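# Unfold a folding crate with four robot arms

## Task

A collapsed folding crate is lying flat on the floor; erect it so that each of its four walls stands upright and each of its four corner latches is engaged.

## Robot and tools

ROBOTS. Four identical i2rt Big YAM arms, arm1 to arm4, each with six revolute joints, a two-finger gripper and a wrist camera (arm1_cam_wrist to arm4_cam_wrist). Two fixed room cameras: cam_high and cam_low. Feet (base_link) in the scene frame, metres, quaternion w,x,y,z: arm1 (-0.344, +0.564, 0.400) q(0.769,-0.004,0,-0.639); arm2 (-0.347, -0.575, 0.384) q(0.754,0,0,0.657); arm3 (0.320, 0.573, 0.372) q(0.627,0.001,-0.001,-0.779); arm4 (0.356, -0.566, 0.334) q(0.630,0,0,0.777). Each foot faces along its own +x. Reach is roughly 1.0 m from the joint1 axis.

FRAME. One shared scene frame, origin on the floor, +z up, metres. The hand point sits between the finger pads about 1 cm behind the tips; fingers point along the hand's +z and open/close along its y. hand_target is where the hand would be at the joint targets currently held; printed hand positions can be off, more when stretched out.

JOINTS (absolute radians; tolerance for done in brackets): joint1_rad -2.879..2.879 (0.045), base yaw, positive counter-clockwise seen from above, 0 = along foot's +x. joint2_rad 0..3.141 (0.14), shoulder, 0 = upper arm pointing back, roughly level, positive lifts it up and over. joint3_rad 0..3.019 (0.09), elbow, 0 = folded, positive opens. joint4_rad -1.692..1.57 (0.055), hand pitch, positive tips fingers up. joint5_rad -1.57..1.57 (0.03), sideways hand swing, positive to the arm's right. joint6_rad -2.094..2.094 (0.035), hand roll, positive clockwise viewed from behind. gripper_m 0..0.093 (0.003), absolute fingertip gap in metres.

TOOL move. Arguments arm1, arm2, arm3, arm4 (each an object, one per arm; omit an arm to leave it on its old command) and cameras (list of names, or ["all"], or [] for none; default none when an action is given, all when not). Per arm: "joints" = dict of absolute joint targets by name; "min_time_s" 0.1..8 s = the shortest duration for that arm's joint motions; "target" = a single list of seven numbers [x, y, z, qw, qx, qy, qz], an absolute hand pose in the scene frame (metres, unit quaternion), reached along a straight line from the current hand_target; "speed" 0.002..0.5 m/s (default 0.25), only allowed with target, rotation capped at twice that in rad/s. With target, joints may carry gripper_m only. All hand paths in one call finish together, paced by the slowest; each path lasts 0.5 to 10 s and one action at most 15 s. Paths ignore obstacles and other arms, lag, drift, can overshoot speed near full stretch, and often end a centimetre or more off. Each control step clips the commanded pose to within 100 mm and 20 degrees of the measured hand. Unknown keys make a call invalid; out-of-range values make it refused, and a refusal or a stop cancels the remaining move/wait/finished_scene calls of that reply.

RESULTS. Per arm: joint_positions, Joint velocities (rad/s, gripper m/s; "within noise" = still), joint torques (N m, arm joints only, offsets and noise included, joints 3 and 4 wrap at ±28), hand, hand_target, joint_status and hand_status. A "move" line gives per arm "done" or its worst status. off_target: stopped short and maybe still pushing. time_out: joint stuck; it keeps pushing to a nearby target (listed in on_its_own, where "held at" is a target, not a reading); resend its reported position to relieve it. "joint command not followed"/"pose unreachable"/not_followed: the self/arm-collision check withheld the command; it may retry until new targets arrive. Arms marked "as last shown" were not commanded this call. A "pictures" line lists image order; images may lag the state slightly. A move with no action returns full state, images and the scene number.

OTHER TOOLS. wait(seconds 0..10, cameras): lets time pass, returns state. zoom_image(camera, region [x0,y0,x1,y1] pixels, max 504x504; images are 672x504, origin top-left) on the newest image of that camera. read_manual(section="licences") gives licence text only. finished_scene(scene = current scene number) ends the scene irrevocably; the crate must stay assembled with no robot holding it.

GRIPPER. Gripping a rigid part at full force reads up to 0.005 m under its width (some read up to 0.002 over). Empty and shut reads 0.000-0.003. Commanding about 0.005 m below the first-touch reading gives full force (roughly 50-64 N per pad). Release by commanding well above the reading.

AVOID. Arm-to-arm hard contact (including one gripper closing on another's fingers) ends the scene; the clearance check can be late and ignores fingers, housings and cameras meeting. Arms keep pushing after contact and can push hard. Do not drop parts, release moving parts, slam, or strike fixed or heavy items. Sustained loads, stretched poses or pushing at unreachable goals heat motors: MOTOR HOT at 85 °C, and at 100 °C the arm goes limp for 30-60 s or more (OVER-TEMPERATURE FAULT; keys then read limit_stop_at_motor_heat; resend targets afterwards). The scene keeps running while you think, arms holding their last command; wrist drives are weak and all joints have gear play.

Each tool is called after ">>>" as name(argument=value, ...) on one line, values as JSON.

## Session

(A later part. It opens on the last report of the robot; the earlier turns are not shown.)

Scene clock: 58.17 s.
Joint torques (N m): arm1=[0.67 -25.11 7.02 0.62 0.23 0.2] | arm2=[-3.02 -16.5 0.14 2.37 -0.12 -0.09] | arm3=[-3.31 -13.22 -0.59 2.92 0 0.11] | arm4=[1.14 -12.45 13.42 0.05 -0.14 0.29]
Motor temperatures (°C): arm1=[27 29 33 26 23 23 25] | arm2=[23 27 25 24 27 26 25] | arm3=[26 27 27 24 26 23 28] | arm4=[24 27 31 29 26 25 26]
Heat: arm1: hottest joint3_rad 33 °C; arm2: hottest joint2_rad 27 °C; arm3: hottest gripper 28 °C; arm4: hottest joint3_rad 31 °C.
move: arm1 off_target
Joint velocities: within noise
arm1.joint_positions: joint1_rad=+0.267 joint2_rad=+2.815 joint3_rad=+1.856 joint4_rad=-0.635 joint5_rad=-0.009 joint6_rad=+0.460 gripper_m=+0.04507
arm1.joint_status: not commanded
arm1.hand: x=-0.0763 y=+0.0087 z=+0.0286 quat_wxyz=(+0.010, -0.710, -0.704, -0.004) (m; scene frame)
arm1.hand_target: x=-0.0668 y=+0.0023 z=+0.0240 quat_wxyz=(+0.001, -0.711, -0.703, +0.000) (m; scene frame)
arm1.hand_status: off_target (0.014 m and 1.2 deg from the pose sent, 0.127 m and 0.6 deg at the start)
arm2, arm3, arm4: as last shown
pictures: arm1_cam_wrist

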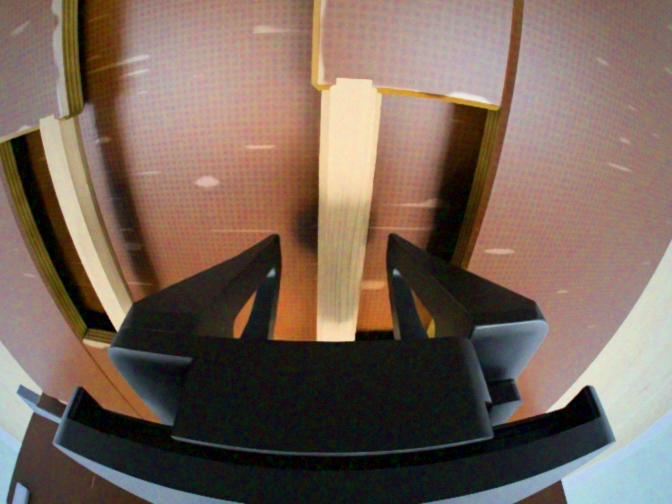

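>>> move(arm1={"target": [-0.0665, -0.001, 0.0185, 0, 0.7113, 0.7028, 0], "speed": 0.1}, arm3={"target": [-0.027, 0.236, 0.2455, 0.6428, 0.7660, -0.0046, -0.0039], "speed": 0.08}, arm2={"target": [-0.0205, -0.217, 0.240, 0.0039, 0.0046, 0.7660, 0.6428], "speed": 0.08}, cameras=[])

>>> move(arm1={"joints": {"gripper_m": 0.011}}, cameras=[])

>>> move(arm1={"target": [-0.103, -0.006, 0.160, 0.1841, 0.6870, 0.6788, 0.1819], "speed": 0.15}, cameras=["arm1_cam_wrist", "cam_low", "cam_high"])

>>> zoom_image(camera="cam_high", region=[250, 215, 420, 415])

Scene clock: 65.03 s.
Joint torques (N m): arm1=[-0.03 -25 7.38 0.8 0.24 0.23] | arm2=[-4.48 -16.26 -1.1 2.35 -0.27 -0.27] | arm3=[-5.3 -12.34 -0.99 2.78 -0.01 -0.02] | arm4=[1.14 -12.51 13.42 0.03 -0.13 0.28]
Motor temperatures (°C): arm1=[27 29 33 26 23 23 25] | arm2=[23 27 25 25 27 26 25] | arm3=[26 27 27 24 26 23 28] | arm4=[24 27 32 29 26 25 26]
Heat: arm1: hottest joint3_rad 33 °C; arm2: hottest joint2_rad 27 °C; arm3: hottest gripper 28 °C; arm4: hottest joint3_rad 32 °C.
move: arm1 off_target; arm2 off_target; arm3 off_target
Joint velocities: within noise
arm1.joint_positions: joint1_rad=+0.267 joint2_rad=+2.826 joint3_rad=+1.875 joint4_rad=-0.635 joint5_rad=-0.009 joint6_rad=+0.460 gripper_m=+0.04507
arm1.joint_status: not commanded
arm1.hand: x=-0.0742 y=+0.0043 z=+0.0261 quat_wxyz=(+0.006, -0.710, -0.704, -0.003) (m; scene frame)
arm1.hand_target: x=-0.0665 y=-0.0010 z=+0.0191 quat_wxyz=(-0.001, -0.711, -0.703, +0.000) (m; scene frame)
arm1.hand_status: off_target (0.012 m and 0.8 deg from the pose sent, 0.017 m and 1.2 deg at the start)
arm2.joint_positions: joint1_rad=-0.858 joint2_rad=+2.542 joint3_rad=+0.820 joint4_rad=+1.395 joint5_rad=-0.996 joint6_rad=+1.300 gripper_m=+0.01723
arm2.joint_status: not commanded
arm2.hand: x=-0.0280 y=-0.1940 z=+0.2405 quat_wxyz=(+0.011, +0.008, -0.766, -0.642) (m; scene frame)
arm2.hand_target: x=-0.0191 y=-0.2156 z=+0.2396 quat_wxyz=(-0.007, -0.007, -0.767, -0.642) (m; scene frame)
arm2.hand_status: off_target (0.024 m and 2.2 deg from the pose sent, 0.025 m and 2.4 deg at the start)
arm3.joint_positions: joint1_rad=-0.847 joint2_rad=+2.455 joint3_rad=+0.802 joint4_rad=+1.301 joint5_rad=-1.071 joint6_rad=+1.236 gripper_m=+0.01640
arm3.joint_status: not commanded
arm3.hand: x=-0.0193 y=+0.2097 z=+0.2533 quat_wxyz=(-0.646, -0.763, -0.021, -0.005) (m; scene frame)
arm3.hand_target: x=-0.0302 y=+0.2331 z=+0.2460 quat_wxyz=(-0.643, -0.765, +0.005, +0.008) (m; scene frame)
arm3.hand_status: off_target (0.029 m and 3.1 deg from the pose sent, 0.028 m and 3.0 deg at the start)
arm4: as last shown
pictures: none
No camera images: "cameras" was empty.

Scene clock: 65.77 s.
Joint torques (N m): arm1=[0.15 -25.05 7.38 0.94 0.05 0.09] | arm2=[-4.54 -16.26 -1.1 2.35 -0.26 -0.27] | arm3=[-5.13 -13.04 -0.92 2.8 -0.02 -0.02] | arm4=[1.14 -12.45 13.42 0.03 -0.14 0.28]
Motor temperatures (°C): arm1=[27 29 33 26 23 23 25] | arm2=[23 27 25 25 27 26 25] | arm3=[26 27 27 24 26 23 28] | arm4=[24 27 32 29 26 25 26]
Heat: arm1: hottest joint3_rad 33 °C; arm2: hottest joint2_rad 27 °C; arm3: hottest gripper 28 °C; arm4: hottest joint3_rad 32 °C.
move: arm1 off_target
Joint velocities: within noise
arm1.joint_positions: joint1_rad=+0.263 joint2_rad=+2.826 joint3_rad=+1.875 joint4_rad=-0.638 joint5_rad=+0.004 joint6_rad=+0.482 gripper_m=+0.01734
arm1.joint_status: gripper_m off_target (ended at +0.01737, target +0.01100)
arm1.hand: x=-0.0790 y=+0.0028 z=+0.0262 quat_wxyz=(+0.009, -0.719, -0.695, +0.003) (m; scene frame)
arm1.hand_target: x=-0.0702 y=-0.0030 z=+0.0194 quat_wxyz=(+0.000, -0.716, -0.698, +0.004) (m; scene frame)
arm1.hand_status: not commanded
arm2, arm3, arm4: as last shown
pictures: none
No camera images: "cameras" was empty.

Scene clock: 68.10 s.
Joint torques (N m): arm1=[-0.85 -28.92 4.18 0.81 -0.73 -0.07] | arm2=[-4.54 -16.32 -1.1 2.36 -0.27 -0.26] | arm3=[-5.36 -12.81 -0.94 2.86 -0.02 0.02] | arm4=[1.14 -12.45 13.44 0.05 -0.14 0.28]
Motor temperatures (°C): arm1=[27 30 33 26 23 23 25] | arm2=[23 27 25 25 27 26 25] | arm3=[26 27 27 24 26 23 28] | arm4=[24 27 32 29 26 25 26]
Heat: arm1: hottest joint3_rad 33 °C; arm2: hottest joint2_rad 27 °C; arm3: hottest gripper 28 °C; arm4: hottest joint3_rad 32 °C.
move: arm1 off_target
Joint velocities: within noise
arm1.joint_positions: joint1_rad=+0.083 joint2_rad=+2.551 joint3_rad=+1.532 joint4_rad=-0.431 joint5_rad=-0.498 joint6_rad=+0.338 gripper_m=+0.01729
arm1.joint_status: not commanded
arm1.hand: x=-0.1065 y=+0.0044 z=+0.1362 quat_wxyz=(-0.166, -0.697, -0.672, -0.187) (m; scene frame)
arm1.hand_target: x=-0.1051 y=-0.0072 z=+0.1580 quat_wxyz=(-0.184, -0.690, -0.676, -0.183) (m; scene frame)
arm1.hand_status: off_target (0.026 m and 2.6 deg from the pose sent, 0.136 m and 31.0 deg at the start)
arm2, arm3: as last shown
arm4.joint_positions: joint1_rad=+0.128 joint2_rad=+1.588 joint3_rad=+1.303 joint4_rad=-1.335 joint5_rad=-0.001 joint6_rad=+0.334 gripper_m=+0.04507
arm4.joint_status: not commanded
arm4.hand: x=+0.2078 y=-0.1405 z=+0.4874 quat_wxyz=(+0.011, +0.707, -0.706, +0.022) (m; scene frame)
arm4.hand_target: x=+0.2048 y=-0.1221 z=+0.4977 quat_wxyz=(+0.004, +0.699, -0.715, +0.004) (m; scene frame)
arm4.hand_status: not commanded
pictures: arm1_cam_wrist, cam_high, cam_low

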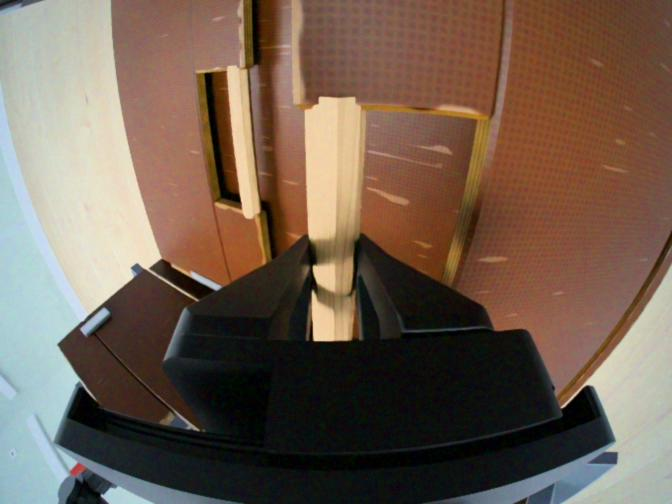

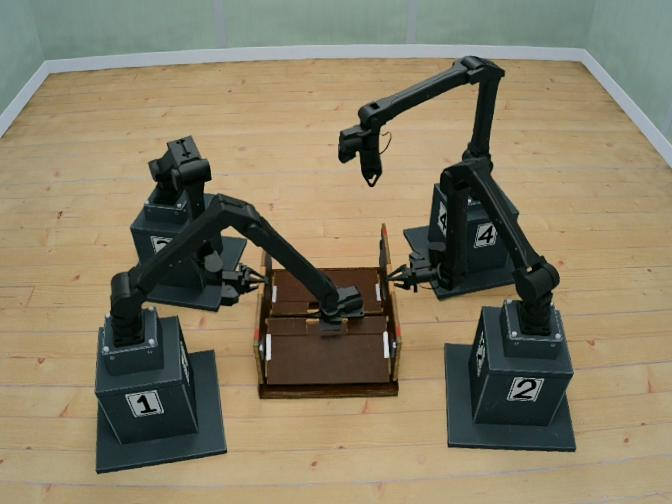

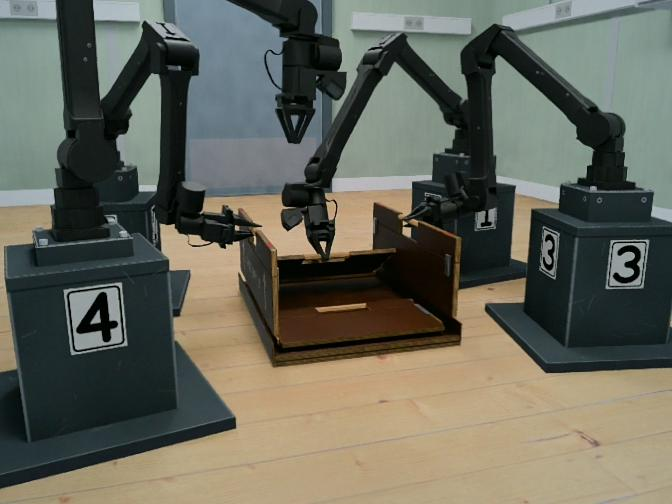

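Scaled by 2.520 from the camera's 672x504 image, which has a finer 960x720 frame.

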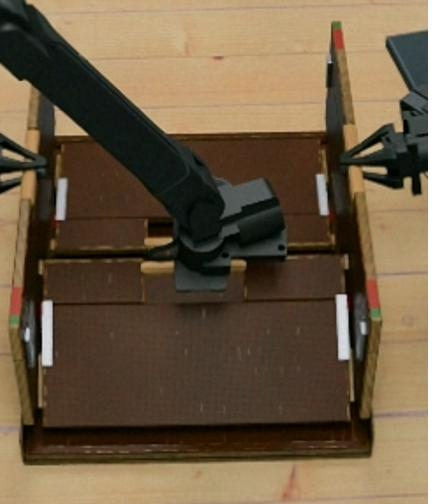

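>>> move(arm1={"target": [-0.195, -0.006, 0.252, 0.3557, 0.6160, 0.6086, 0.3514], "speed": 0.15}, cameras=[])

Scene clock: 83.57 s.
Joint torques (N m): arm1=[-0.26 -28.57 5.19 -1.05 -1.12 -0.14] | arm2=[-4.54 -16.26 -1.1 2.33 -0.27 -0.26] | arm3=[-5.66 -12.51 -1.01 2.77 -0.03 0.01] | arm4=[1.14 -12.45 13.42 0.06 -0.14 0.29]
Motor temperatures (°C): arm1=[27 32 32 26 24 23 25] | arm2=[23 27 25 25 27 26 26] | arm3=[26 27 27 24 26 23 28] | arm4=[24 28 33 29 26 25 26]
Heat: arm1: hottest joint2_rad 32 °C; arm2: hottest joint2_rad 27 °C; arm3: hottest gripper 28 °C; arm4: hottest joint3_rad 33 °C.
move: arm1 off_target
Joint velocities: within noise
arm1.joint_positions: joint1_rad=-0.179 joint2_rad=+2.482 joint3_rad=+1.448 joint4_rad=-0.537 joint5_rad=-1.041 joint6_rad=+0.043 gripper_m=+0.01732
arm1.joint_status: not commanded
arm1.hand: x=-0.1922 y=+0.0063 z=+0.2209 quat_wxyz=(-0.343, -0.625, -0.604, -0.357) (m; scene frame)
arm1.hand_target: x=-0.1929 y=-0.0082 z=+0.2517 quat_wxyz=(-0.359, -0.614, -0.609, -0.351) (m; scene frame)
arm1.hand_status: off_target (0.034 m and 2.0 deg from the pose sent, 0.146 m and 31.2 deg at the start)
arm2, arm3, arm4: as last shown
pictures: none
No camera images: "cameras" was empty.

>>> move(arm1={"target": [-0.249, -0.006, 0.272, 0.4281, 0.5680, 0.5612, 0.4229], "speed": 0.14}, arm4={"target": [0.025, 0.019, 0.14, 0, 0.7028, -0.7113, 0], "speed": 0.3, "joints": {"gripper_m": 0.045}}, cameras=["arm4_cam_wrist"])

Scene clock: 86.87 s.
Joint torques (N m): arm1=[-0.85 -28.51 4.93 -2.24 -1.7 -0.23] | arm2=[-4.48 -16.26 -1.1 2.36 -0.27 -0.26] | arm3=[-5.13 -12.28 -1.07 2.84 -0.04 -0.03] | arm4=[2.2 -21.89 10.89 -0.51 0.03 0.28]
Motor temperatures (°C): arm1=[27 33 32 26 24 23 25] | arm2=[23 27 25 25 27 26 26] | arm3=[26 27 27 24 26 23 28] | arm4=[24 28 33 29 26 25 26]
Heat: arm1: hottest joint2_rad 33 °C; arm2: hottest joint2_rad 27 °C; arm3: hottest gripper 28 °C; arm4: hottest joint3_rad 33 °C.
move: arm1 off_target; arm4 off_target
Joint velocities: within noise
arm1.joint_positions: joint1_rad=-0.300 joint2_rad=+2.574 joint3_rad=+1.592 joint4_rad=-0.966 joint5_rad=-1.247 joint6_rad=-0.363 gripper_m=+0.01736
arm1.joint_status: not commanded
arm1.hand: x=-0.2441 y=+0.0060 z=+0.2414 quat_wxyz=(-0.411, -0.576, -0.564, -0.425) (m; scene frame)
arm1.hand_target: x=-0.2476 y=-0.0060 z=+0.2711 quat_wxyz=(-0.428, -0.568, -0.562, -0.423) (m; scene frame)
arm1.hand_status: off_target (0.033 m and 2.2 deg from the pose sent, 0.077 m and 14.8 deg at the start)
arm2, arm3: as last shown
arm4.joint_positions: joint1_rad=+0.304 joint2_rad=+2.509 joint3_rad=+1.819 joint4_rad=-0.885 joint5_rad=+0.002 joint6_rad=+0.507 gripper_m=+0.04507
arm4.joint_status: all done
arm4.hand: x=+0.0329 y=+0.0104 z=+0.1431 quat_wxyz=(+0.000, +0.709, -0.705, +0.002) (m; scene frame)
arm4.hand_target: x=+0.0265 y=+0.0164 z=+0.1391 quat_wxyz=(-0.002, +0.704, -0.710, +0.000) (m; scene frame)
arm4.hand_status: off_target (0.012 m and 1.0 deg from the pose sent, 0.424 m and 2.9 deg at the start)
pictures: arm4_cam_wrist

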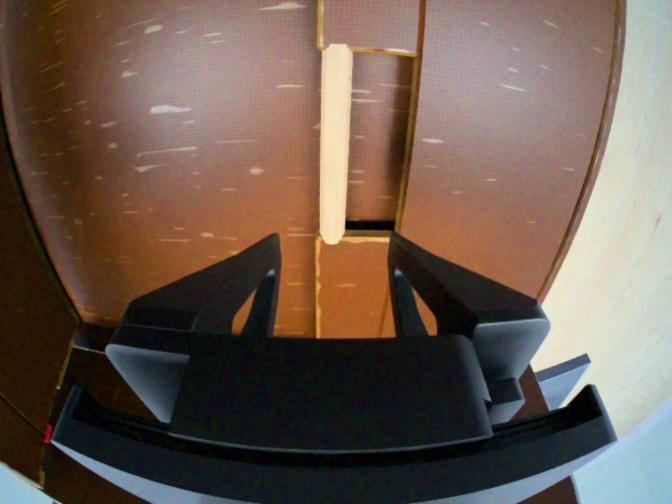

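>>> move(arm1={"target": [-0.342, -0.006, 0.262, 0.4181, 0.5754, 0.5686, 0.4131], "speed": 0.08}, arm4={"target": [0.0245, 0.0195, 0.062, 0, 0.7028, -0.7113, 0], "speed": 0.1}, cameras=["cam_high", "arm4_cam_wrist"])

>>> zoom_image(camera="cam_high", region=[235, 195, 435, 395])

Scene clock: 92.00 s.
Joint torques (N m): arm1=[-6.12 -26.99 6.2 -2.58 0.11 -0.43] | arm2=[-4.54 -16.15 -1.09 2.36 -0.22 -0.26] | arm3=[-4.78 -12.28 -0.84 2.78 -0.04 -0.03] | arm4=[2.08 -22.24 10.35 0.27 -0.13 0.29]
Motor temperatures (°C): arm1=[27 33 32 26 24 23 26] | arm2=[23 27 25 25 27 26 26] | arm3=[26 27 27 24 26 23 28] | arm4=[24 28 33 29 26 25 26]
Heat: arm1: hottest joint2_rad 33 °C; arm2: hottest joint2_rad 27 °C; arm3: hottest gripper 28 °C; arm4: hottest joint3_rad 33 °C.
move: arm1 off_target; arm4 off_target
Joint velocities: within noise
arm1.joint_positions: joint1_rad=-0.381 joint2_rad=+2.648 joint3_rad=+1.746 joint4_rad=-1.356 joint5_rad=-1.184 joint6_rad=-0.676 gripper_m=+0.01688
arm1.joint_status: not commanded
arm1.hand: x=-0.2921 y=+0.0068 z=+0.2454 quat_wxyz=(-0.398, -0.566, -0.573, -0.439) (m; scene frame)
arm1.hand_target: x=-0.3340 y=-0.0047 z=+0.2619 quat_wxyz=(-0.418, -0.573, -0.570, -0.415) (m; scene frame)
arm1.hand_status: off_target (0.054 m and 3.9 deg from the pose sent, 0.101 m and 1.6 deg at the start)
arm2.joint_positions: joint1_rad=-0.858 joint2_rad=+2.542 joint3_rad=+0.820 joint4_rad=+1.397 joint5_rad=-0.998 joint6_rad=+1.300 gripper_m=+0.01723
arm2.joint_status: not commanded
arm2.hand: x=-0.0282 y=-0.1939 z=+0.2409 quat_wxyz=(+0.011, +0.009, -0.766, -0.643) (m; scene frame)
arm2.hand_target: x=-0.0191 y=-0.2155 z=+0.2399 quat_wxyz=(-0.007, -0.006, -0.766, -0.642) (m; scene frame)
arm2.hand_status: not commanded
arm3: as last shown
arm3.hand_target: x=-0.0301 y=+0.2330 z=+0.2460 quat_wxyz=(-0.643, -0.765, +0.005, +0.008) (m; scene frame)
arm4.joint_positions: joint1_rad=+0.301 joint2_rad=+2.657 joint3_rad=+1.900 joint4_rad=-0.830 joint5_rad=+0.002 joint6_rad=+0.510 gripper_m=+0.04507
arm4.joint_status: not commanded
arm4.hand: x=+0.0341 y=+0.0123 z=+0.0707 quat_wxyz=(+0.001, +0.707, -0.708, +0.008) (m; scene frame)
arm4.hand_target: x=+0.0270 y=+0.0191 z=+0.0618 quat_wxyz=(+0.000, +0.702, -0.712, +0.000) (m; scene frame)
arm4.hand_status: off_target (0.015 m and 1.1 deg from the pose sent, 0.082 m and 1.0 deg at the start)
pictures: arm4_cam_wrist, cam_high

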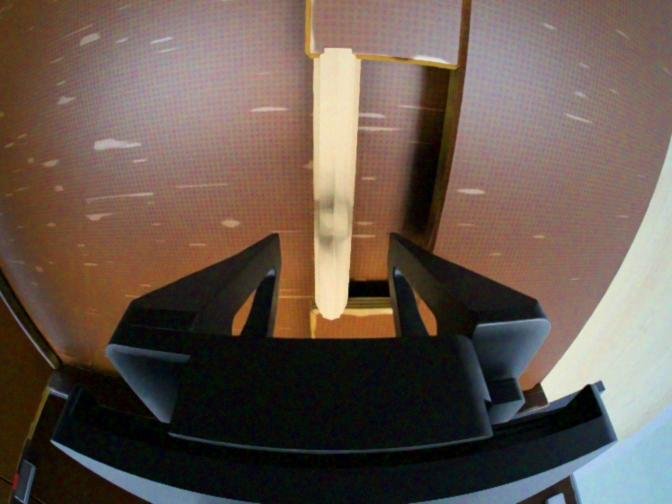

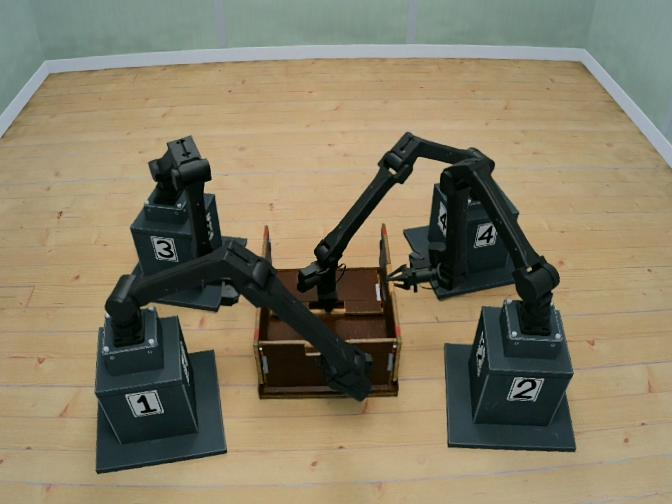

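Scaled by 2.520 from the camera's 672x504 image, which has a finer 960x720 frame.

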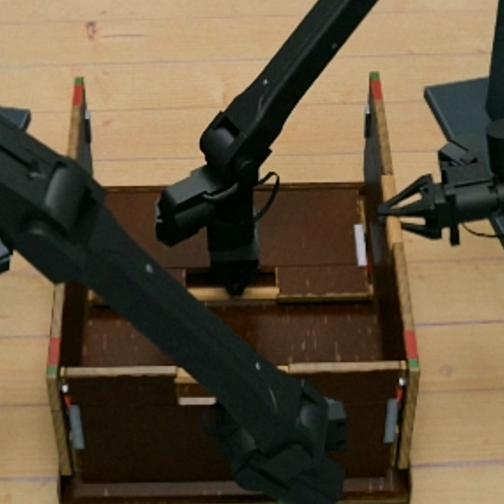

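>>> zoom_image(camera="cam_high", region=[245, 320, 295, 370])

>>> zoom_image(camera="cam_high", region=[370, 315, 420, 365])

>>> move(arm1={"target": [-0.35, -0.006, 0.262, 0.4181, 0.5754, 0.5686, 0.4131], "speed": 0.08}, arm4={"target": [0.022, 0.0185, 0.023, 0, 0.7028, -0.7113, 0], "speed": 0.1}, cameras=["cam_high", "arm4_cam_wrist"])

>>> zoom_image(camera="cam_high", region=[245, 320, 295, 370])

>>> zoom_image(camera="cam_high", region=[370, 315, 420, 365])

Scaled by 10.080 from the camera's 672x504 image, which has a finer 960x720 frame.

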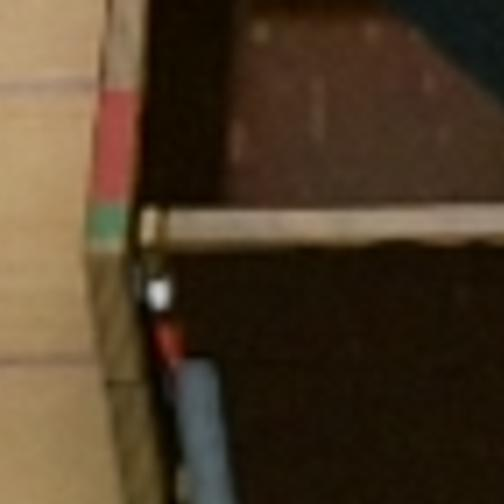

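Scaled by 10.080 from the camera's 672x504 image, which has a finer 960x720 frame.

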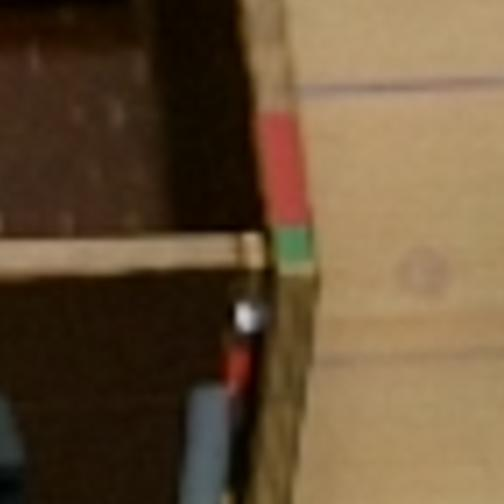

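Scene clock: 95.37 s.
Joint torques (N m): arm1=[-7.82 -27.4 6.49 -2.61 0.35 -0.43] | arm2=[-4.54 -16.32 -1.11 2.35 -0.22 -0.26] | arm3=[-5.19 -12.45 -0.9 2.78 -0.02 0] | arm4=[2.26 -22.59 9.98 0.14 -0.11 0.28]
Motor temperatures (°C): arm1=[27 33 32 26 24 23 26] | arm2=[24 27 25 25 27 26 26] | arm3=[26 27 27 24 26 23 29] | arm4=[24 28 33 29 26 25 26]
Heat: arm1: hottest joint2_rad 33 °C; arm2: hottest joint2_rad 27 °C; arm3: hottest gripper 29 °C; arm4: hottest joint3_rad 33 °C.
move: arm1 off_target; arm4 off_target
Joint velocities: arm1=[within noise] | arm2=[within noise] | arm3=[within noise] | arm4=[-0.015 -0.005 -0.051 -0.017 -0.007 -0.037 0.001]
arm1.joint_positions: joint1_rad=-0.381 joint2_rad=+2.654 joint3_rad=+1.756 joint4_rad=-1.378 joint5_rad=-1.178 joint6_rad=-0.692 gripper_m=+0.01688
arm1.joint_status: not commanded
arm1.hand: x=-0.2925 y=+0.0072 z=+0.2450 quat_wxyz=(-0.395, -0.565, -0.575, -0.442) (m; scene frame)
arm1.hand_target: x=-0.3475 y=-0.0043 z=+0.2613 quat_wxyz=(-0.419, -0.577, -0.567, -0.412) (m; scene frame)
arm1.hand_status: off_target (0.061 m and 4.4 deg from the pose sent, 0.062 m and 3.9 deg at the start)
arm2, arm3: as last shown
arm4.joint_positions: joint1_rad=+0.304 joint2_rad=+2.746 joint3_rad=+1.960 joint4_rad=-0.801 joint5_rad=+0.002 joint6_rad=+0.513 gripper_m=+0.04507
arm4.joint_status: not commanded
arm4.hand: x=+0.0317 y=+0.0123 z=+0.0297 quat_wxyz=(+0.001, +0.707, -0.708, +0.008) (m; scene frame)
arm4.hand_target: x=+0.0221 y=+0.0170 z=+0.0229 quat_wxyz=(+0.000, +0.704, -0.711, +0.000) (m; scene frame)
arm4.hand_status: off_target (0.013 m and 1.1 deg from the pose sent, 0.050 m and 1.1 deg at the start)
pictures: arm4_cam_wrist, cam_high

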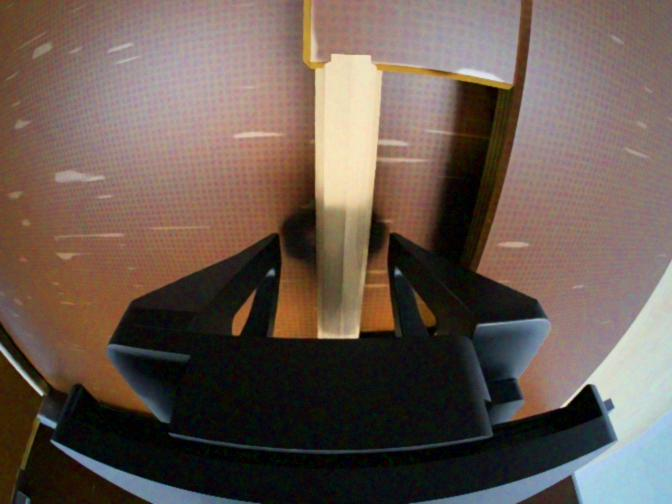

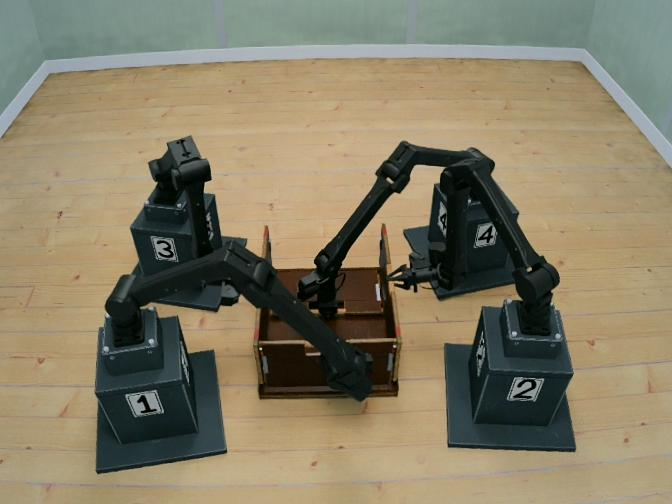

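Scaled by 10.080 from the camera's 672x504 image, which has a finer 960x720 frame.

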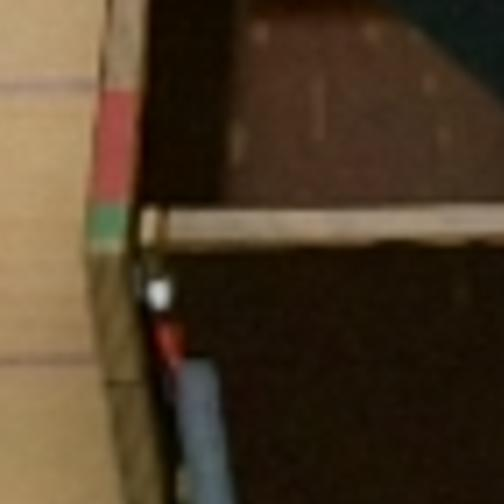

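Scaled by 10.080 from the camera's 672x504 image, which has a finer 960x720 frame.

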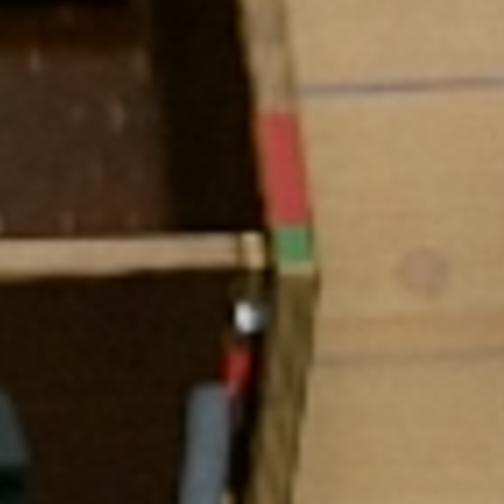

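>>> move(arm1={"target": [-0.258, -0.006, 0.262, 0.4181, 0.5754, 0.5686, 0.4131], "speed": 0.1}, arm4={"target": [0.0245, 0.0185, 0.023, 0, 0.7028, -0.7113, 0], "speed": 0.1}, cameras=["cam_high", "arm4_cam_wrist"])

>>> zoom_image(camera="cam_high", region=[245, 320, 295, 370])

>>> zoom_image(camera="cam_high", region=[370, 315, 420, 365])

Scene clock: 100.23 s.
Joint torques (N m): arm1=[2.84 -27.11 4.52 0.73 -1.52 0.15] | arm2=[-4.54 -16.32 -1.09 2.33 -0.22 -0.26] | arm3=[-5.36 -12.86 -0.9 2.65 -0.06 -0.03] | arm4=[2.08 -22.77 9.77 0.23 -0.11 0.26]
Motor temperatures (°C): arm1=[27 34 32 26 24 23 26] | arm2=[24 27 25 25 27 26 26] | arm3=[26 27 27 24 26 23 29] | arm4=[24 28 32 29 26 25 26]
Heat: arm1: hottest joint2_rad 34 °C; arm2: hottest joint2_rad 27 °C; arm3: hottest gripper 29 °C; arm4: hottest joint3_rad 32 °C.
move: arm1 off_target; arm4 off_target
Joint velocities: within noise
arm1.joint_positions: joint1_rad=-0.377 joint2_rad=+2.570 joint3_rad=+1.605 joint4_rad=-1.057 joint5_rad=-1.205 joint6_rad=-0.442 gripper_m=+0.01686
arm1.joint_status: not commanded
arm1.hand: x=-0.2881 y=+0.0073 z=+0.2447 quat_wxyz=(-0.410, -0.593, -0.559, -0.411) (m; scene frame)
arm1.hand_target: x=-0.2655 y=-0.0038 z=+0.2612 quat_wxyz=(-0.417, -0.577, -0.569, -0.412) (m; scene frame)
arm1.hand_status: off_target (0.037 m and 2.5 deg from the pose sent, 0.041 m and 4.4 deg at the start)
arm2, arm3: as last shown
arm4.joint_positions: joint1_rad=+0.304 joint2_rad=+2.746 joint3_rad=+1.960 joint4_rad=-0.801 joint5_rad=+0.002 joint6_rad=+0.513 gripper_m=+0.04507
arm4.joint_status: not commanded
arm4.hand: x=+0.0317 y=+0.0123 z=+0.0297 quat_wxyz=(+0.001, +0.707, -0.708, +0.008) (m; scene frame)
arm4.hand_target: x=+0.0248 y=+0.0181 z=+0.0232 quat_wxyz=(+0.000, +0.703, -0.711, +0.000) (m; scene frame)
arm4.hand_status: off_target (0.012 m and 1.1 deg from the pose sent, 0.012 m and 1.1 deg at the start)
pictures: arm4_cam_wrist, cam_high

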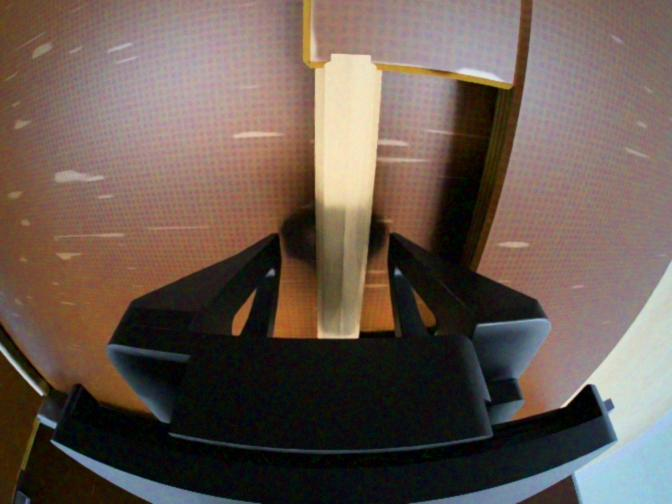

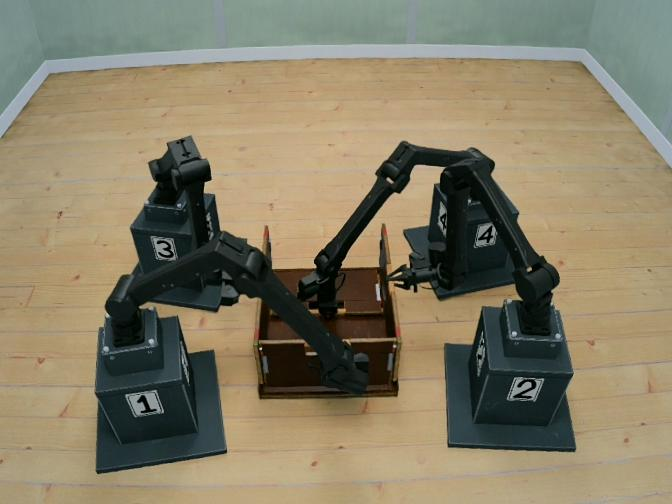

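Scaled by 10.080 from the camera's 672x504 image, which has a finer 960x720 frame.

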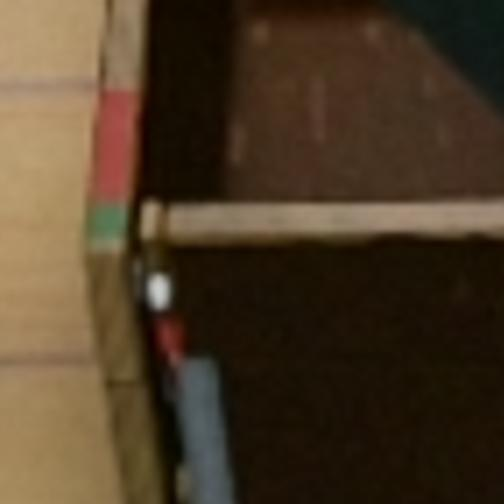

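Scaled by 10.080 from the camera's 672x504 image, which has a finer 960x720 frame.

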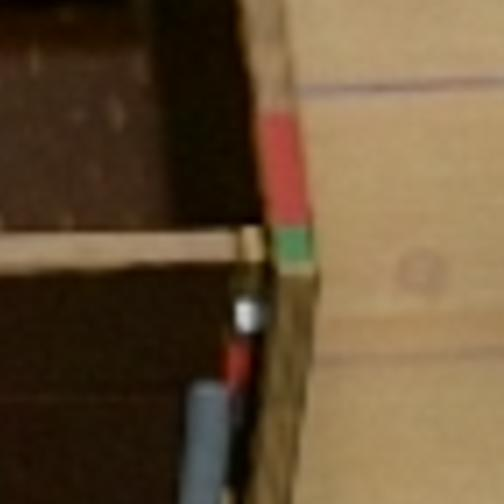

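>>> move(arm1={"target": [-0.284, -0.009, 0.252, 0.4181, 0.5754, 0.5686, 0.4131], "speed": 0.1}, arm4={"joints": {"gripper_m": 0.011}}, cameras=[])

>>> move(arm1={"joints": {"gripper_m": 0.05}}, cameras=["arm4_cam_wrist"])

Scene clock: 103.27 s.
Joint torques (N m): arm1=[0.97 -24 7.39 -0.65 -1.07 -0.05] | arm2=[-4.54 -16.32 -1.09 2.32 -0.22 -0.26] | arm3=[-5.36 -12.51 -0.92 2.65 -0.01 -0.03] | arm4=[2.14 -22.77 9.76 0.23 -0.2 0.2]
Motor temperatures (°C): arm1=[27 34 32 26 24 23 26] | arm2=[24 27 25 25 27 26 26] | arm3=[26 27 27 24 26 23 29] | arm4=[24 28 32 29 26 25 26]
Heat: arm1: hottest joint2_rad 34 °C; arm2: hottest joint2_rad 27 °C; arm3: hottest gripper 29 °C; arm4: hottest joint3_rad 32 °C.
move: arm1 off_target; arm4 off_target
Joint velocities: within noise
arm1.joint_positions: joint1_rad=-0.377 joint2_rad=+2.587 joint3_rad=+1.635 joint4_rad=-1.126 joint5_rad=-1.205 joint6_rad=-0.494 gripper_m=+0.01685
arm1.joint_status: not commanded
arm1.hand: x=-0.2881 y=+0.0072 z=+0.2452 quat_wxyz=(-0.408, -0.587, -0.560, -0.418) (m; scene frame)
arm1.hand_target: x=-0.2841 y=-0.0095 z=+0.2523 quat_wxyz=(-0.418, -0.577, -0.568, -0.412) (m; scene frame)
arm1.hand_status: off_target (0.018 m and 2.1 deg from the pose sent, 0.018 m and 2.5 deg at the start)
arm2: as last shown
arm3.joint_positions: joint1_rad=-0.847 joint2_rad=+2.455 joint3_rad=+0.802 joint4_rad=+1.301 joint5_rad=-1.071 joint6_rad=+1.236 gripper_m=+0.01640
arm3.joint_status: not commanded
arm3.hand: x=-0.0193 y=+0.2097 z=+0.2533 quat_wxyz=(-0.646, -0.763, -0.021, -0.005) (m; scene frame)
arm3.hand_target: x=-0.0301 y=+0.2330 z=+0.2460 quat_wxyz=(-0.643, -0.765, +0.005, +0.008) (m; scene frame)
arm3.hand_status: not commanded
arm4.joint_positions: joint1_rad=+0.303 joint2_rad=+2.746 joint3_rad=+1.960 joint4_rad=-0.801 joint5_rad=+0.013 joint6_rad=+0.528 gripper_m=+0.01710
arm4.joint_status: gripper_m off_target (ended at +0.01712, target +0.01100)
arm4.hand: x=+0.0342 y=+0.0137 z=+0.0297 quat_wxyz=(-0.004, +0.701, -0.713, +0.009) (m; scene frame)
arm4.hand_target: x=+0.0264 y=+0.0191 z=+0.0232 quat_wxyz=(-0.004, +0.699, -0.715, +0.001) (m; scene frame)
arm4.hand_status: not commanded
pictures: none
No camera images: "cameras" was empty.

Scene clock: 104.00 s.
Joint torques (N m): arm1=[0.03 -24.7 6.34 -0.55 -0.61 -0.01] | arm2=[-4.54 -16.26 -1.07 2.32 -0.22 -0.26] | arm3=[-5.13 -12.4 -0.91 2.7 -0.05 -0.03] | arm4=[2.2 -22.77 9.77 0.24 -0.2 0.2]
Motor temperatures (°C): arm1=[27 34 32 26 24 23 26] | arm2=[24 27 25 25 27 26 26] | arm3=[26 27 27 24 26 23 29] | arm4=[24 28 32 29 26 25 26]
Heat: arm1: hottest joint2_rad 34 °C; arm2: hottest joint2_rad 27 °C; arm3: hottest gripper 29 °C; arm4: hottest joint3_rad 32 °C.
move: arm1 done
Joint velocities: within noise
arm1.joint_positions: joint1_rad=-0.362 joint2_rad=+2.587 joint3_rad=+1.654 joint4_rad=-1.128 joint5_rad=-1.218 joint6_rad=-0.494 gripper_m=+0.04993
arm1.joint_status: all done
arm1.hand: x=-0.2804 y=-0.0005 z=+0.2500 quat_wxyz=(-0.413, -0.579, -0.566, -0.417) (m; scene frame)
arm1.hand_target: x=-0.2781 y=-0.0092 z=+0.2525 quat_wxyz=(-0.417, -0.574, -0.571, -0.414) (m; scene frame)
arm1.hand_status: not commanded
arm2, arm3, arm4: as last shown
pictures: arm4_cam_wrist

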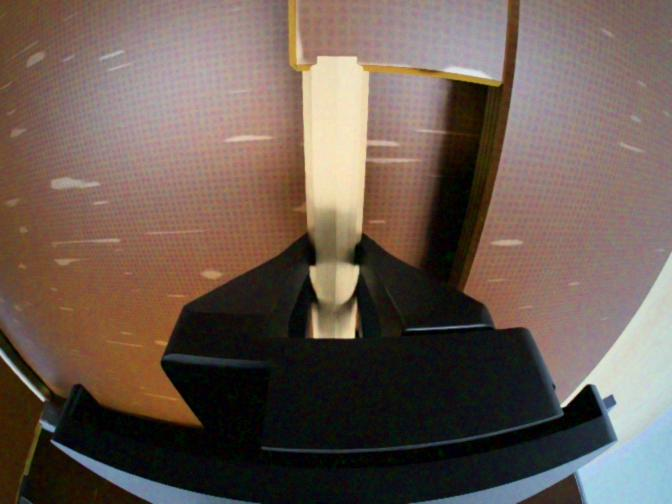

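>>> move(arm1={"target": [-0.40, -0.006, 0.295, 0.4181, 0.5754, 0.5686, 0.4131], "speed": 0.15}, arm4={"target": [0.0672, 0.0247, 0.1557, 0.1819, 0.6788, -0.6870, -0.1841], "speed": 0.15}, cameras=["cam_high"])

Scene clock: 108.83 s.
Joint torques (N m): arm1=[0.32 -23.94 7.45 -1.31 -0.17 -0.12] | arm2=[-4.54 -16.26 -1.1 2.36 -0.22 -0.26] | arm3=[-5.66 -12.81 -0.98 2.67 -0.03 -0.01] | arm4=[1.03 -24.94 6.43 0.49 -0.92 -0.1]
Motor temperatures (°C): arm1=[27 33 32 26 24 23 25] | arm2=[24 27 25 25 27 26 26] | arm3=[26 27 26 24 26 23 29] | arm4=[24 28 32 29 26 25 26]
Heat: arm1: hottest joint2_rad 33 °C; arm2: hottest joint2_rad 27 °C; arm3: hottest gripper 29 °C; arm4: hottest joint3_rad 32 °C.
move: arm1 done; arm4 off_target
Joint velocities: within noise
arm1.joint_positions: joint1_rad=-0.550 joint2_rad=+2.613 joint3_rad=+1.848 joint4_rad=-1.644 joint5_rad=-1.106 joint6_rad=-0.874 gripper_m=+0.04996
arm1.joint_status: not commanded
arm1.hand: x=-0.3949 y=-0.0014 z=+0.3006 quat_wxyz=(-0.416, -0.578, -0.565, -0.417) (m; scene frame)
arm1.hand_target: x=-0.3990 y=-0.0067 z=+0.2949 quat_wxyz=(-0.418, -0.575, -0.569, -0.414) (m; scene frame)
arm1.hand_status: done (0.009 m and 0.8 deg from the pose sent, 0.128 m and 0.9 deg at the start)
arm2, arm3: as last shown
arm4.joint_positions: joint1_rad=+0.142 joint2_rad=+2.458 joint3_rad=+1.607 joint4_rad=-0.555 joint5_rad=-0.478 joint6_rad=+0.398 gripper_m=+0.01703
arm4.joint_status: not commanded
arm4.hand: x=+0.0595 y=+0.0150 z=+0.1389 quat_wxyz=(+0.184, +0.682, -0.688, -0.168) (m; scene frame)
arm4.hand_target: x=+0.0602 y=+0.0233 z=+0.1557 quat_wxyz=(+0.184, +0.684, -0.682, -0.184) (m; scene frame)
arm4.hand_status: off_target (0.021 m and 1.9 deg from the pose sent, 0.131 m and 31.1 deg at the start)
pictures: cam_high

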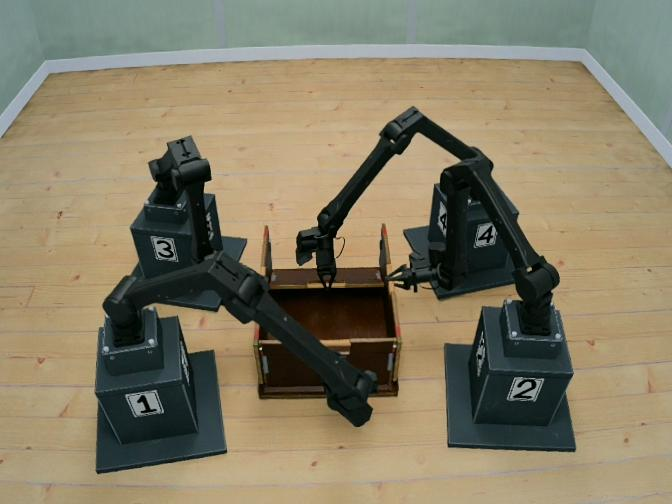

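>>> move(arm1={"joints": {"joint1_rad": -0.585, "joint2_rad": 1.2, "joint3_rad": 1.408, "joint4_rad": -1.4, "joint5_rad": 0, "joint6_rad": 0}, "min_time_s": 3}, arm4={"target": [0.1512, 0.0257, 0.2377, 0.3514, 0.6086, -0.6160, -0.3557], "speed": 0.15}, cameras=[])

>>> move(arm4={"target": [0.2062, 0.0277, 0.2577, 0.4131, 0.5686, -0.5754, -0.4181], "speed": 0.14}, cameras=["cam_high"])

>>> zoom_image(camera="cam_high", region=[235, 195, 435, 395])

Scene clock: 114.40 s.
Joint torques (N m): arm1=[-0.91 -9.93 8.43 1.89 0.2 0.15] | arm2=[-4.48 -16.32 -1.1 2.33 -0.22 -0.26] | arm3=[-5.6 -11.93 -1.05 2.82 -0.06 -0.02] | arm4=[0.21 -23.12 7.15 -0.05 -1.07 0.04]
Motor temperatures (°C): arm1=[27 33 32 26 24 23 25] | arm2=[24 27 25 25 27 26 26] | arm3=[26 27 26 24 26 23 29] | arm4=[24 29 32 29 27 25 27]
Heat: arm1: hottest joint2_rad 33 °C; arm2: hottest joint2_rad 27 °C; arm3: hottest gripper 29 °C; arm4: hottest joint3_rad 32 °C.
move: arm1 done; arm4 off_target
Joint velocities: within noise
arm1.joint_positions: joint1_rad=-0.576 joint2_rad=+1.189 joint3_rad=+1.413 joint4_rad=-1.421 joint5_rad=-0.010 joint6_rad=-0.021 gripper_m=+0.04997
arm1.joint_status: all done
arm1.hand: x=-0.4961 y=+0.1898 z=+0.7641 quat_wxyz=(-0.107, -0.810, -0.556, +0.157) (m; scene frame)
arm1.hand_target: x=-0.5017 y=+0.1874 z=+0.7591 quat_wxyz=(-0.105, -0.816, -0.547, +0.156) (m; scene frame)
arm1.hand_status: not commanded
arm2, arm3: as last shown
arm4.joint_positions: joint1_rad=-0.092 joint2_rad=+2.363 joint3_rad=+1.460 joint4_rad=-0.509 joint5_rad=-1.029 joint6_rad=+0.208 gripper_m=+0.01701
arm4.joint_status: not commanded
arm4.hand: x=+0.1386 y=+0.0139 z=+0.2209 quat_wxyz=(+0.358, +0.614, -0.615, -0.342) (m; scene frame)
arm4.hand_target: x=+0.1481 y=+0.0256 z=+0.2375 quat_wxyz=(+0.353, +0.608, -0.615, -0.356) (m; scene frame)
arm4.hand_status: off_target (0.024 m and 1.8 deg from the pose sent, 0.135 m and 31.2 deg at the start)
pictures: none
No camera images: "cameras" was empty.

Scene clock: 116.20 s.
Joint torques (N m): arm1=[-0.79 -8.88 8.35 1.74 0.19 0.2] | arm2=[-4.6 -16.26 -1.09 2.35 -0.22 -0.26] | arm3=[-4.89 -12.57 -1.02 2.8 -0.03 0.01] | arm4=[0.21 -21.71 9.16 -1.36 -1 -0.07]
Motor temperatures (°C): arm1=[27 33 32 26 24 23 25] | arm2=[24 27 25 25 27 26 26] | arm3=[26 27 26 24 26 23 29] | arm4=[24 29 32 29 27 25 27]
Heat: arm1: hottest joint2_rad 33 °C; arm2: hottest joint2_rad 27 °C; arm3: hottest gripper 29 °C; arm4: hottest joint3_rad 32 °C.
move: arm4 off_target
Joint velocities: within noise
arm1.joint_positions: joint1_rad=-0.576 joint2_rad=+1.189 joint3_rad=+1.413 joint4_rad=-1.421 joint5_rad=-0.010 joint6_rad=-0.020 gripper_m=+0.04997
arm1.joint_status: not commanded
arm1.hand: x=-0.4961 y=+0.1898 z=+0.7641 quat_wxyz=(-0.107, -0.810, -0.555, +0.157) (m; scene frame)
arm1.hand_target: x=-0.5017 y=+0.1874 z=+0.7591 quat_wxyz=(-0.106, -0.816, -0.546, +0.156) (m; scene frame)
arm1.hand_status: not commanded
arm2, arm3: as last shown
arm4.joint_positions: joint1_rad=-0.213 joint2_rad=+2.395 joint3_rad=+1.497 joint4_rad=-0.709 joint5_rad=-1.250 joint6_rad=-0.030 gripper_m=+0.01703
arm4.joint_status: not commanded
arm4.hand: x=+0.1942 y=+0.0137 z=+0.2446 quat_wxyz=(+0.417, +0.573, -0.574, -0.411) (m; scene frame)
arm4.hand_target: x=+0.2054 y=+0.0297 z=+0.2580 quat_wxyz=(+0.410, +0.570, -0.574, -0.422) (m; scene frame)
arm4.hand_status: off_target (0.023 m and 1.1 deg from the pose sent, 0.078 m and 12.7 deg at the start)
pictures: cam_high

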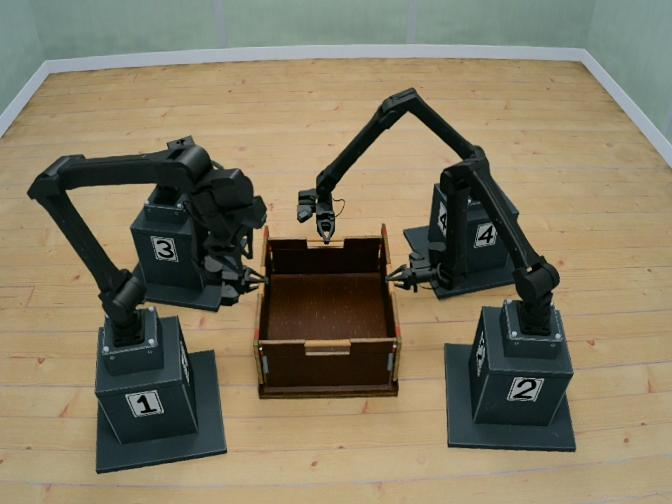

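Scaled by 2.520 from the camera's 672x504 image, which has a finer 960x720 frame.

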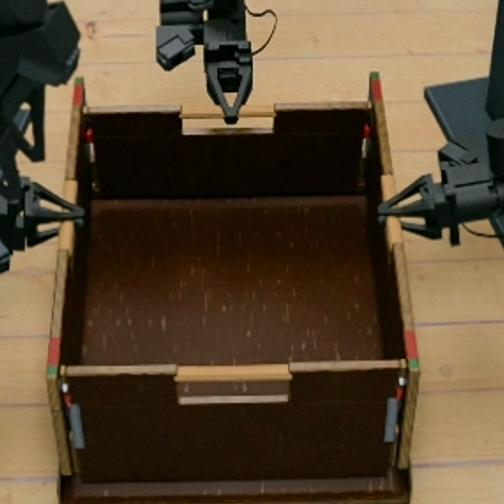

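>>> move(arm4={"target": [0.318, 0.0297, 0.2620, 0.4327, 0.5538, -0.5605, -0.4379], "speed": 0.08}, cameras=["cam_high"])

>>> zoom_image(camera="cam_high", region=[250, 215, 300, 265])

>>> zoom_image(camera="cam_high", region=[360, 215, 410, 265])

Scene clock: 120.37 s.
Joint torques (N m): arm1=[-0.5 -8.82 8.1 1.96 0.23 0.19] | arm2=[-4.48 -16.26 -1.09 2.33 -0.26 -0.26] | arm3=[-4.89 -12.4 -0.95 2.67 -0.06 0.02] | arm4=[-6.24 -22.77 8.84 -3.18 -0.34 -0.3]
Motor temperatures (°C): arm1=[27 33 32 26 24 23 25] | arm2=[24 27 25 25 27 26 26] | arm3=[26 27 26 24 26 23 29] | arm4=[24 29 32 29 27 25 27]
Heat: arm1: hottest joint2_rad 33 °C; arm2: hottest joint2_rad 27 °C; arm3: hottest gripper 29 °C; arm4: hottest joint3_rad 32 °C.
move: arm4 off_target
Joint velocities: within noise
arm1: as last shown
arm2.joint_positions: joint1_rad=-0.858 joint2_rad=+2.542 joint3_rad=+0.820 joint4_rad=+1.397 joint5_rad=-0.996 joint6_rad=+1.300 gripper_m=+0.01723
arm2.joint_status: not commanded
arm2.hand: x=-0.0279 y=-0.1940 z=+0.2408 quat_wxyz=(+0.010, +0.008, -0.766, -0.643) (m; scene frame)
arm2.hand_target: x=-0.0190 y=-0.2155 z=+0.2398 quat_wxyz=(-0.007, -0.006, -0.766, -0.642) (m; scene frame)
arm2.hand_status: not commanded
arm3.joint_positions: joint1_rad=-0.847 joint2_rad=+2.455 joint3_rad=+0.802 joint4_rad=+1.301 joint5_rad=-1.072 joint6_rad=+1.236 gripper_m=+0.01640
arm3.joint_status: not commanded
arm3.hand: x=-0.0190 y=+0.2096 z=+0.2534 quat_wxyz=(-0.646, -0.763, -0.021, -0.005) (m; scene frame)
arm3.hand_target: x=-0.0299 y=+0.2330 z=+0.2462 quat_wxyz=(-0.644, -0.765, +0.004, +0.008) (m; scene frame)
arm3.hand_status: not commanded
arm4.joint_positions: joint1_rad=-0.317 joint2_rad=+2.544 joint3_rad=+1.754 joint4_rad=-1.447 joint5_rad=-1.264 joint6_rad=-0.665 gripper_m=+0.01667
arm4.joint_status: not commanded
arm4.hand: x=+0.2531 y=+0.0123 z=+0.2512 quat_wxyz=(+0.459, +0.573, -0.539, -0.412) (m; scene frame)
arm4.hand_target: x=+0.3148 y=+0.0266 z=+0.2614 quat_wxyz=(+0.435, +0.551, -0.563, -0.436) (m; scene frame)
arm4.hand_status: off_target (0.068 m and 5.3 deg from the pose sent, 0.126 m and 4.5 deg at the start)
pictures: cam_high

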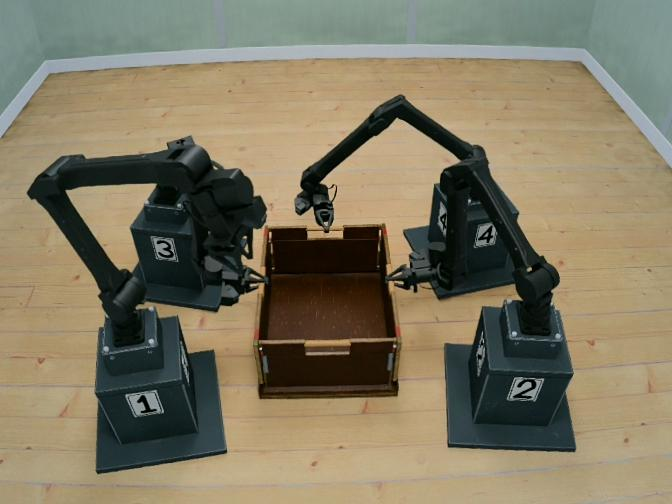

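Scaled by 10.080 from the camera's 672x504 image, which has a finer 960x720 frame.

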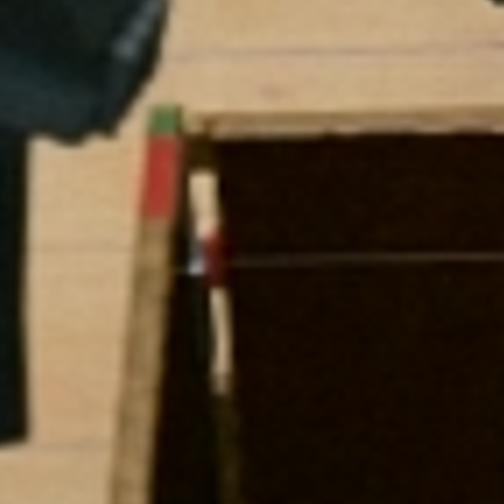

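Scaled by 10.080 from the camera's 672x504 image, which has a finer 960x720 frame.

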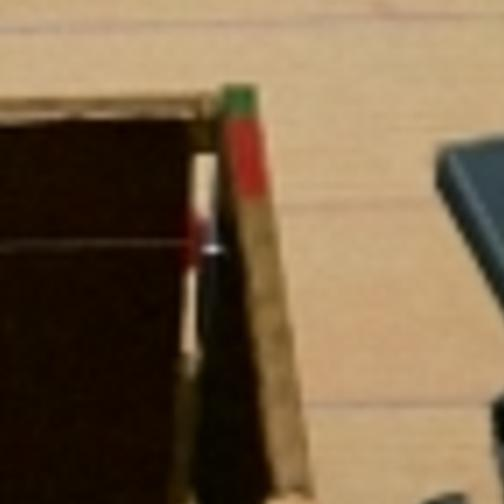

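>>> move(arm4={"target": [0.2200, 0.0297, 0.2577, 0.4131, 0.5686, -0.5754, -0.4181], "speed": 0.1}, cameras=["cam_high"])

>>> zoom_image(camera="cam_high", region=[250, 215, 300, 265])

>>> zoom_image(camera="cam_high", region=[360, 215, 410, 265])

Scene clock: 124.37 s.
Joint torques (N m): arm1=[-0.97 -9.05 8.25 2.06 0.19 0.15] | arm2=[-4.48 -16.26 -1.07 2.33 -0.26 -0.27] | arm3=[-4.89 -12.28 -0.95 2.67 -0.05 -0.01] | arm4=[4.66 -21.42 8.53 1.58 -0.81 0.82]
Motor temperatures (°C): arm1=[27 33 32 26 24 23 25] | arm2=[24 27 25 25 27 26 26] | arm3=[26 27 26 24 26 23 29] | arm4=[24 30 31 29 27 25 27]
Heat: arm1: hottest joint2_rad 33 °C; arm2: hottest joint2_rad 27 °C; arm3: hottest gripper 29 °C; arm4: hottest joint3_rad 31 °C.
move: arm4 off_target
Joint velocities: within noise
arm1, arm2, arm3: as last shown
arm4.joint_positions: joint1_rad=-0.305 joint2_rad=+2.412 joint3_rad=+1.544 joint4_rad=-0.936 joint5_rad=-1.253 joint6_rad=-0.234 gripper_m=+0.01665
arm4.joint_status: not commanded
arm4.hand: x=+0.2468 y=+0.0137 z=+0.2504 quat_wxyz=(+0.415, +0.562, -0.580, -0.419) (m; scene frame)
arm4.hand_target: x=+0.2264 y=+0.0281 z=+0.2583 quat_wxyz=(+0.415, +0.567, -0.575, -0.418) (m; scene frame)
arm4.hand_status: off_target (0.032 m and 1.0 deg from the pose sent, 0.038 m and 6.8 deg at the start)
pictures: cam_high

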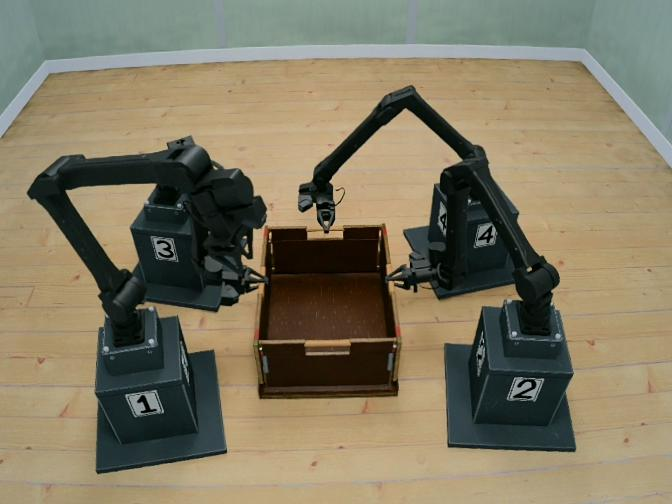

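Scaled by 10.080 from the camera's 672x504 image, which has a finer 960x720 frame.

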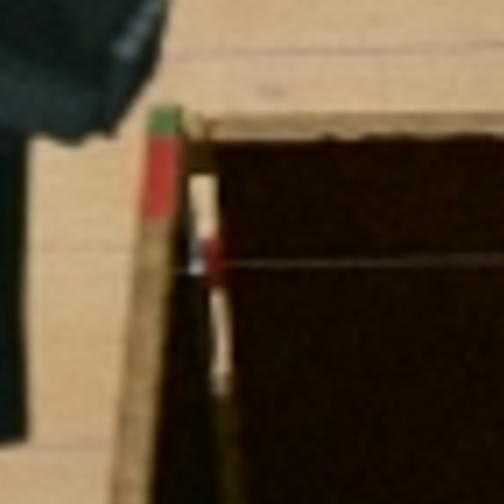

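Scaled by 10.080 from the camera's 672x504 image, which has a finer 960x720 frame.

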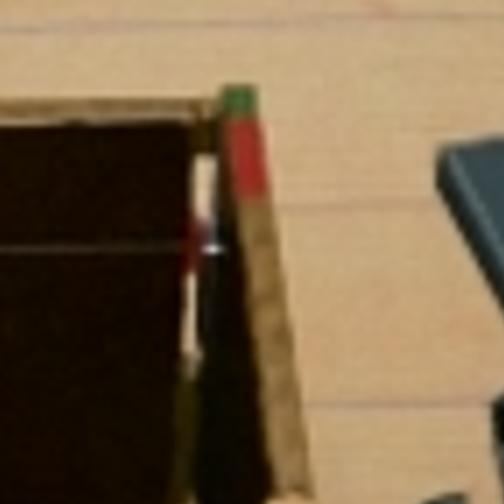

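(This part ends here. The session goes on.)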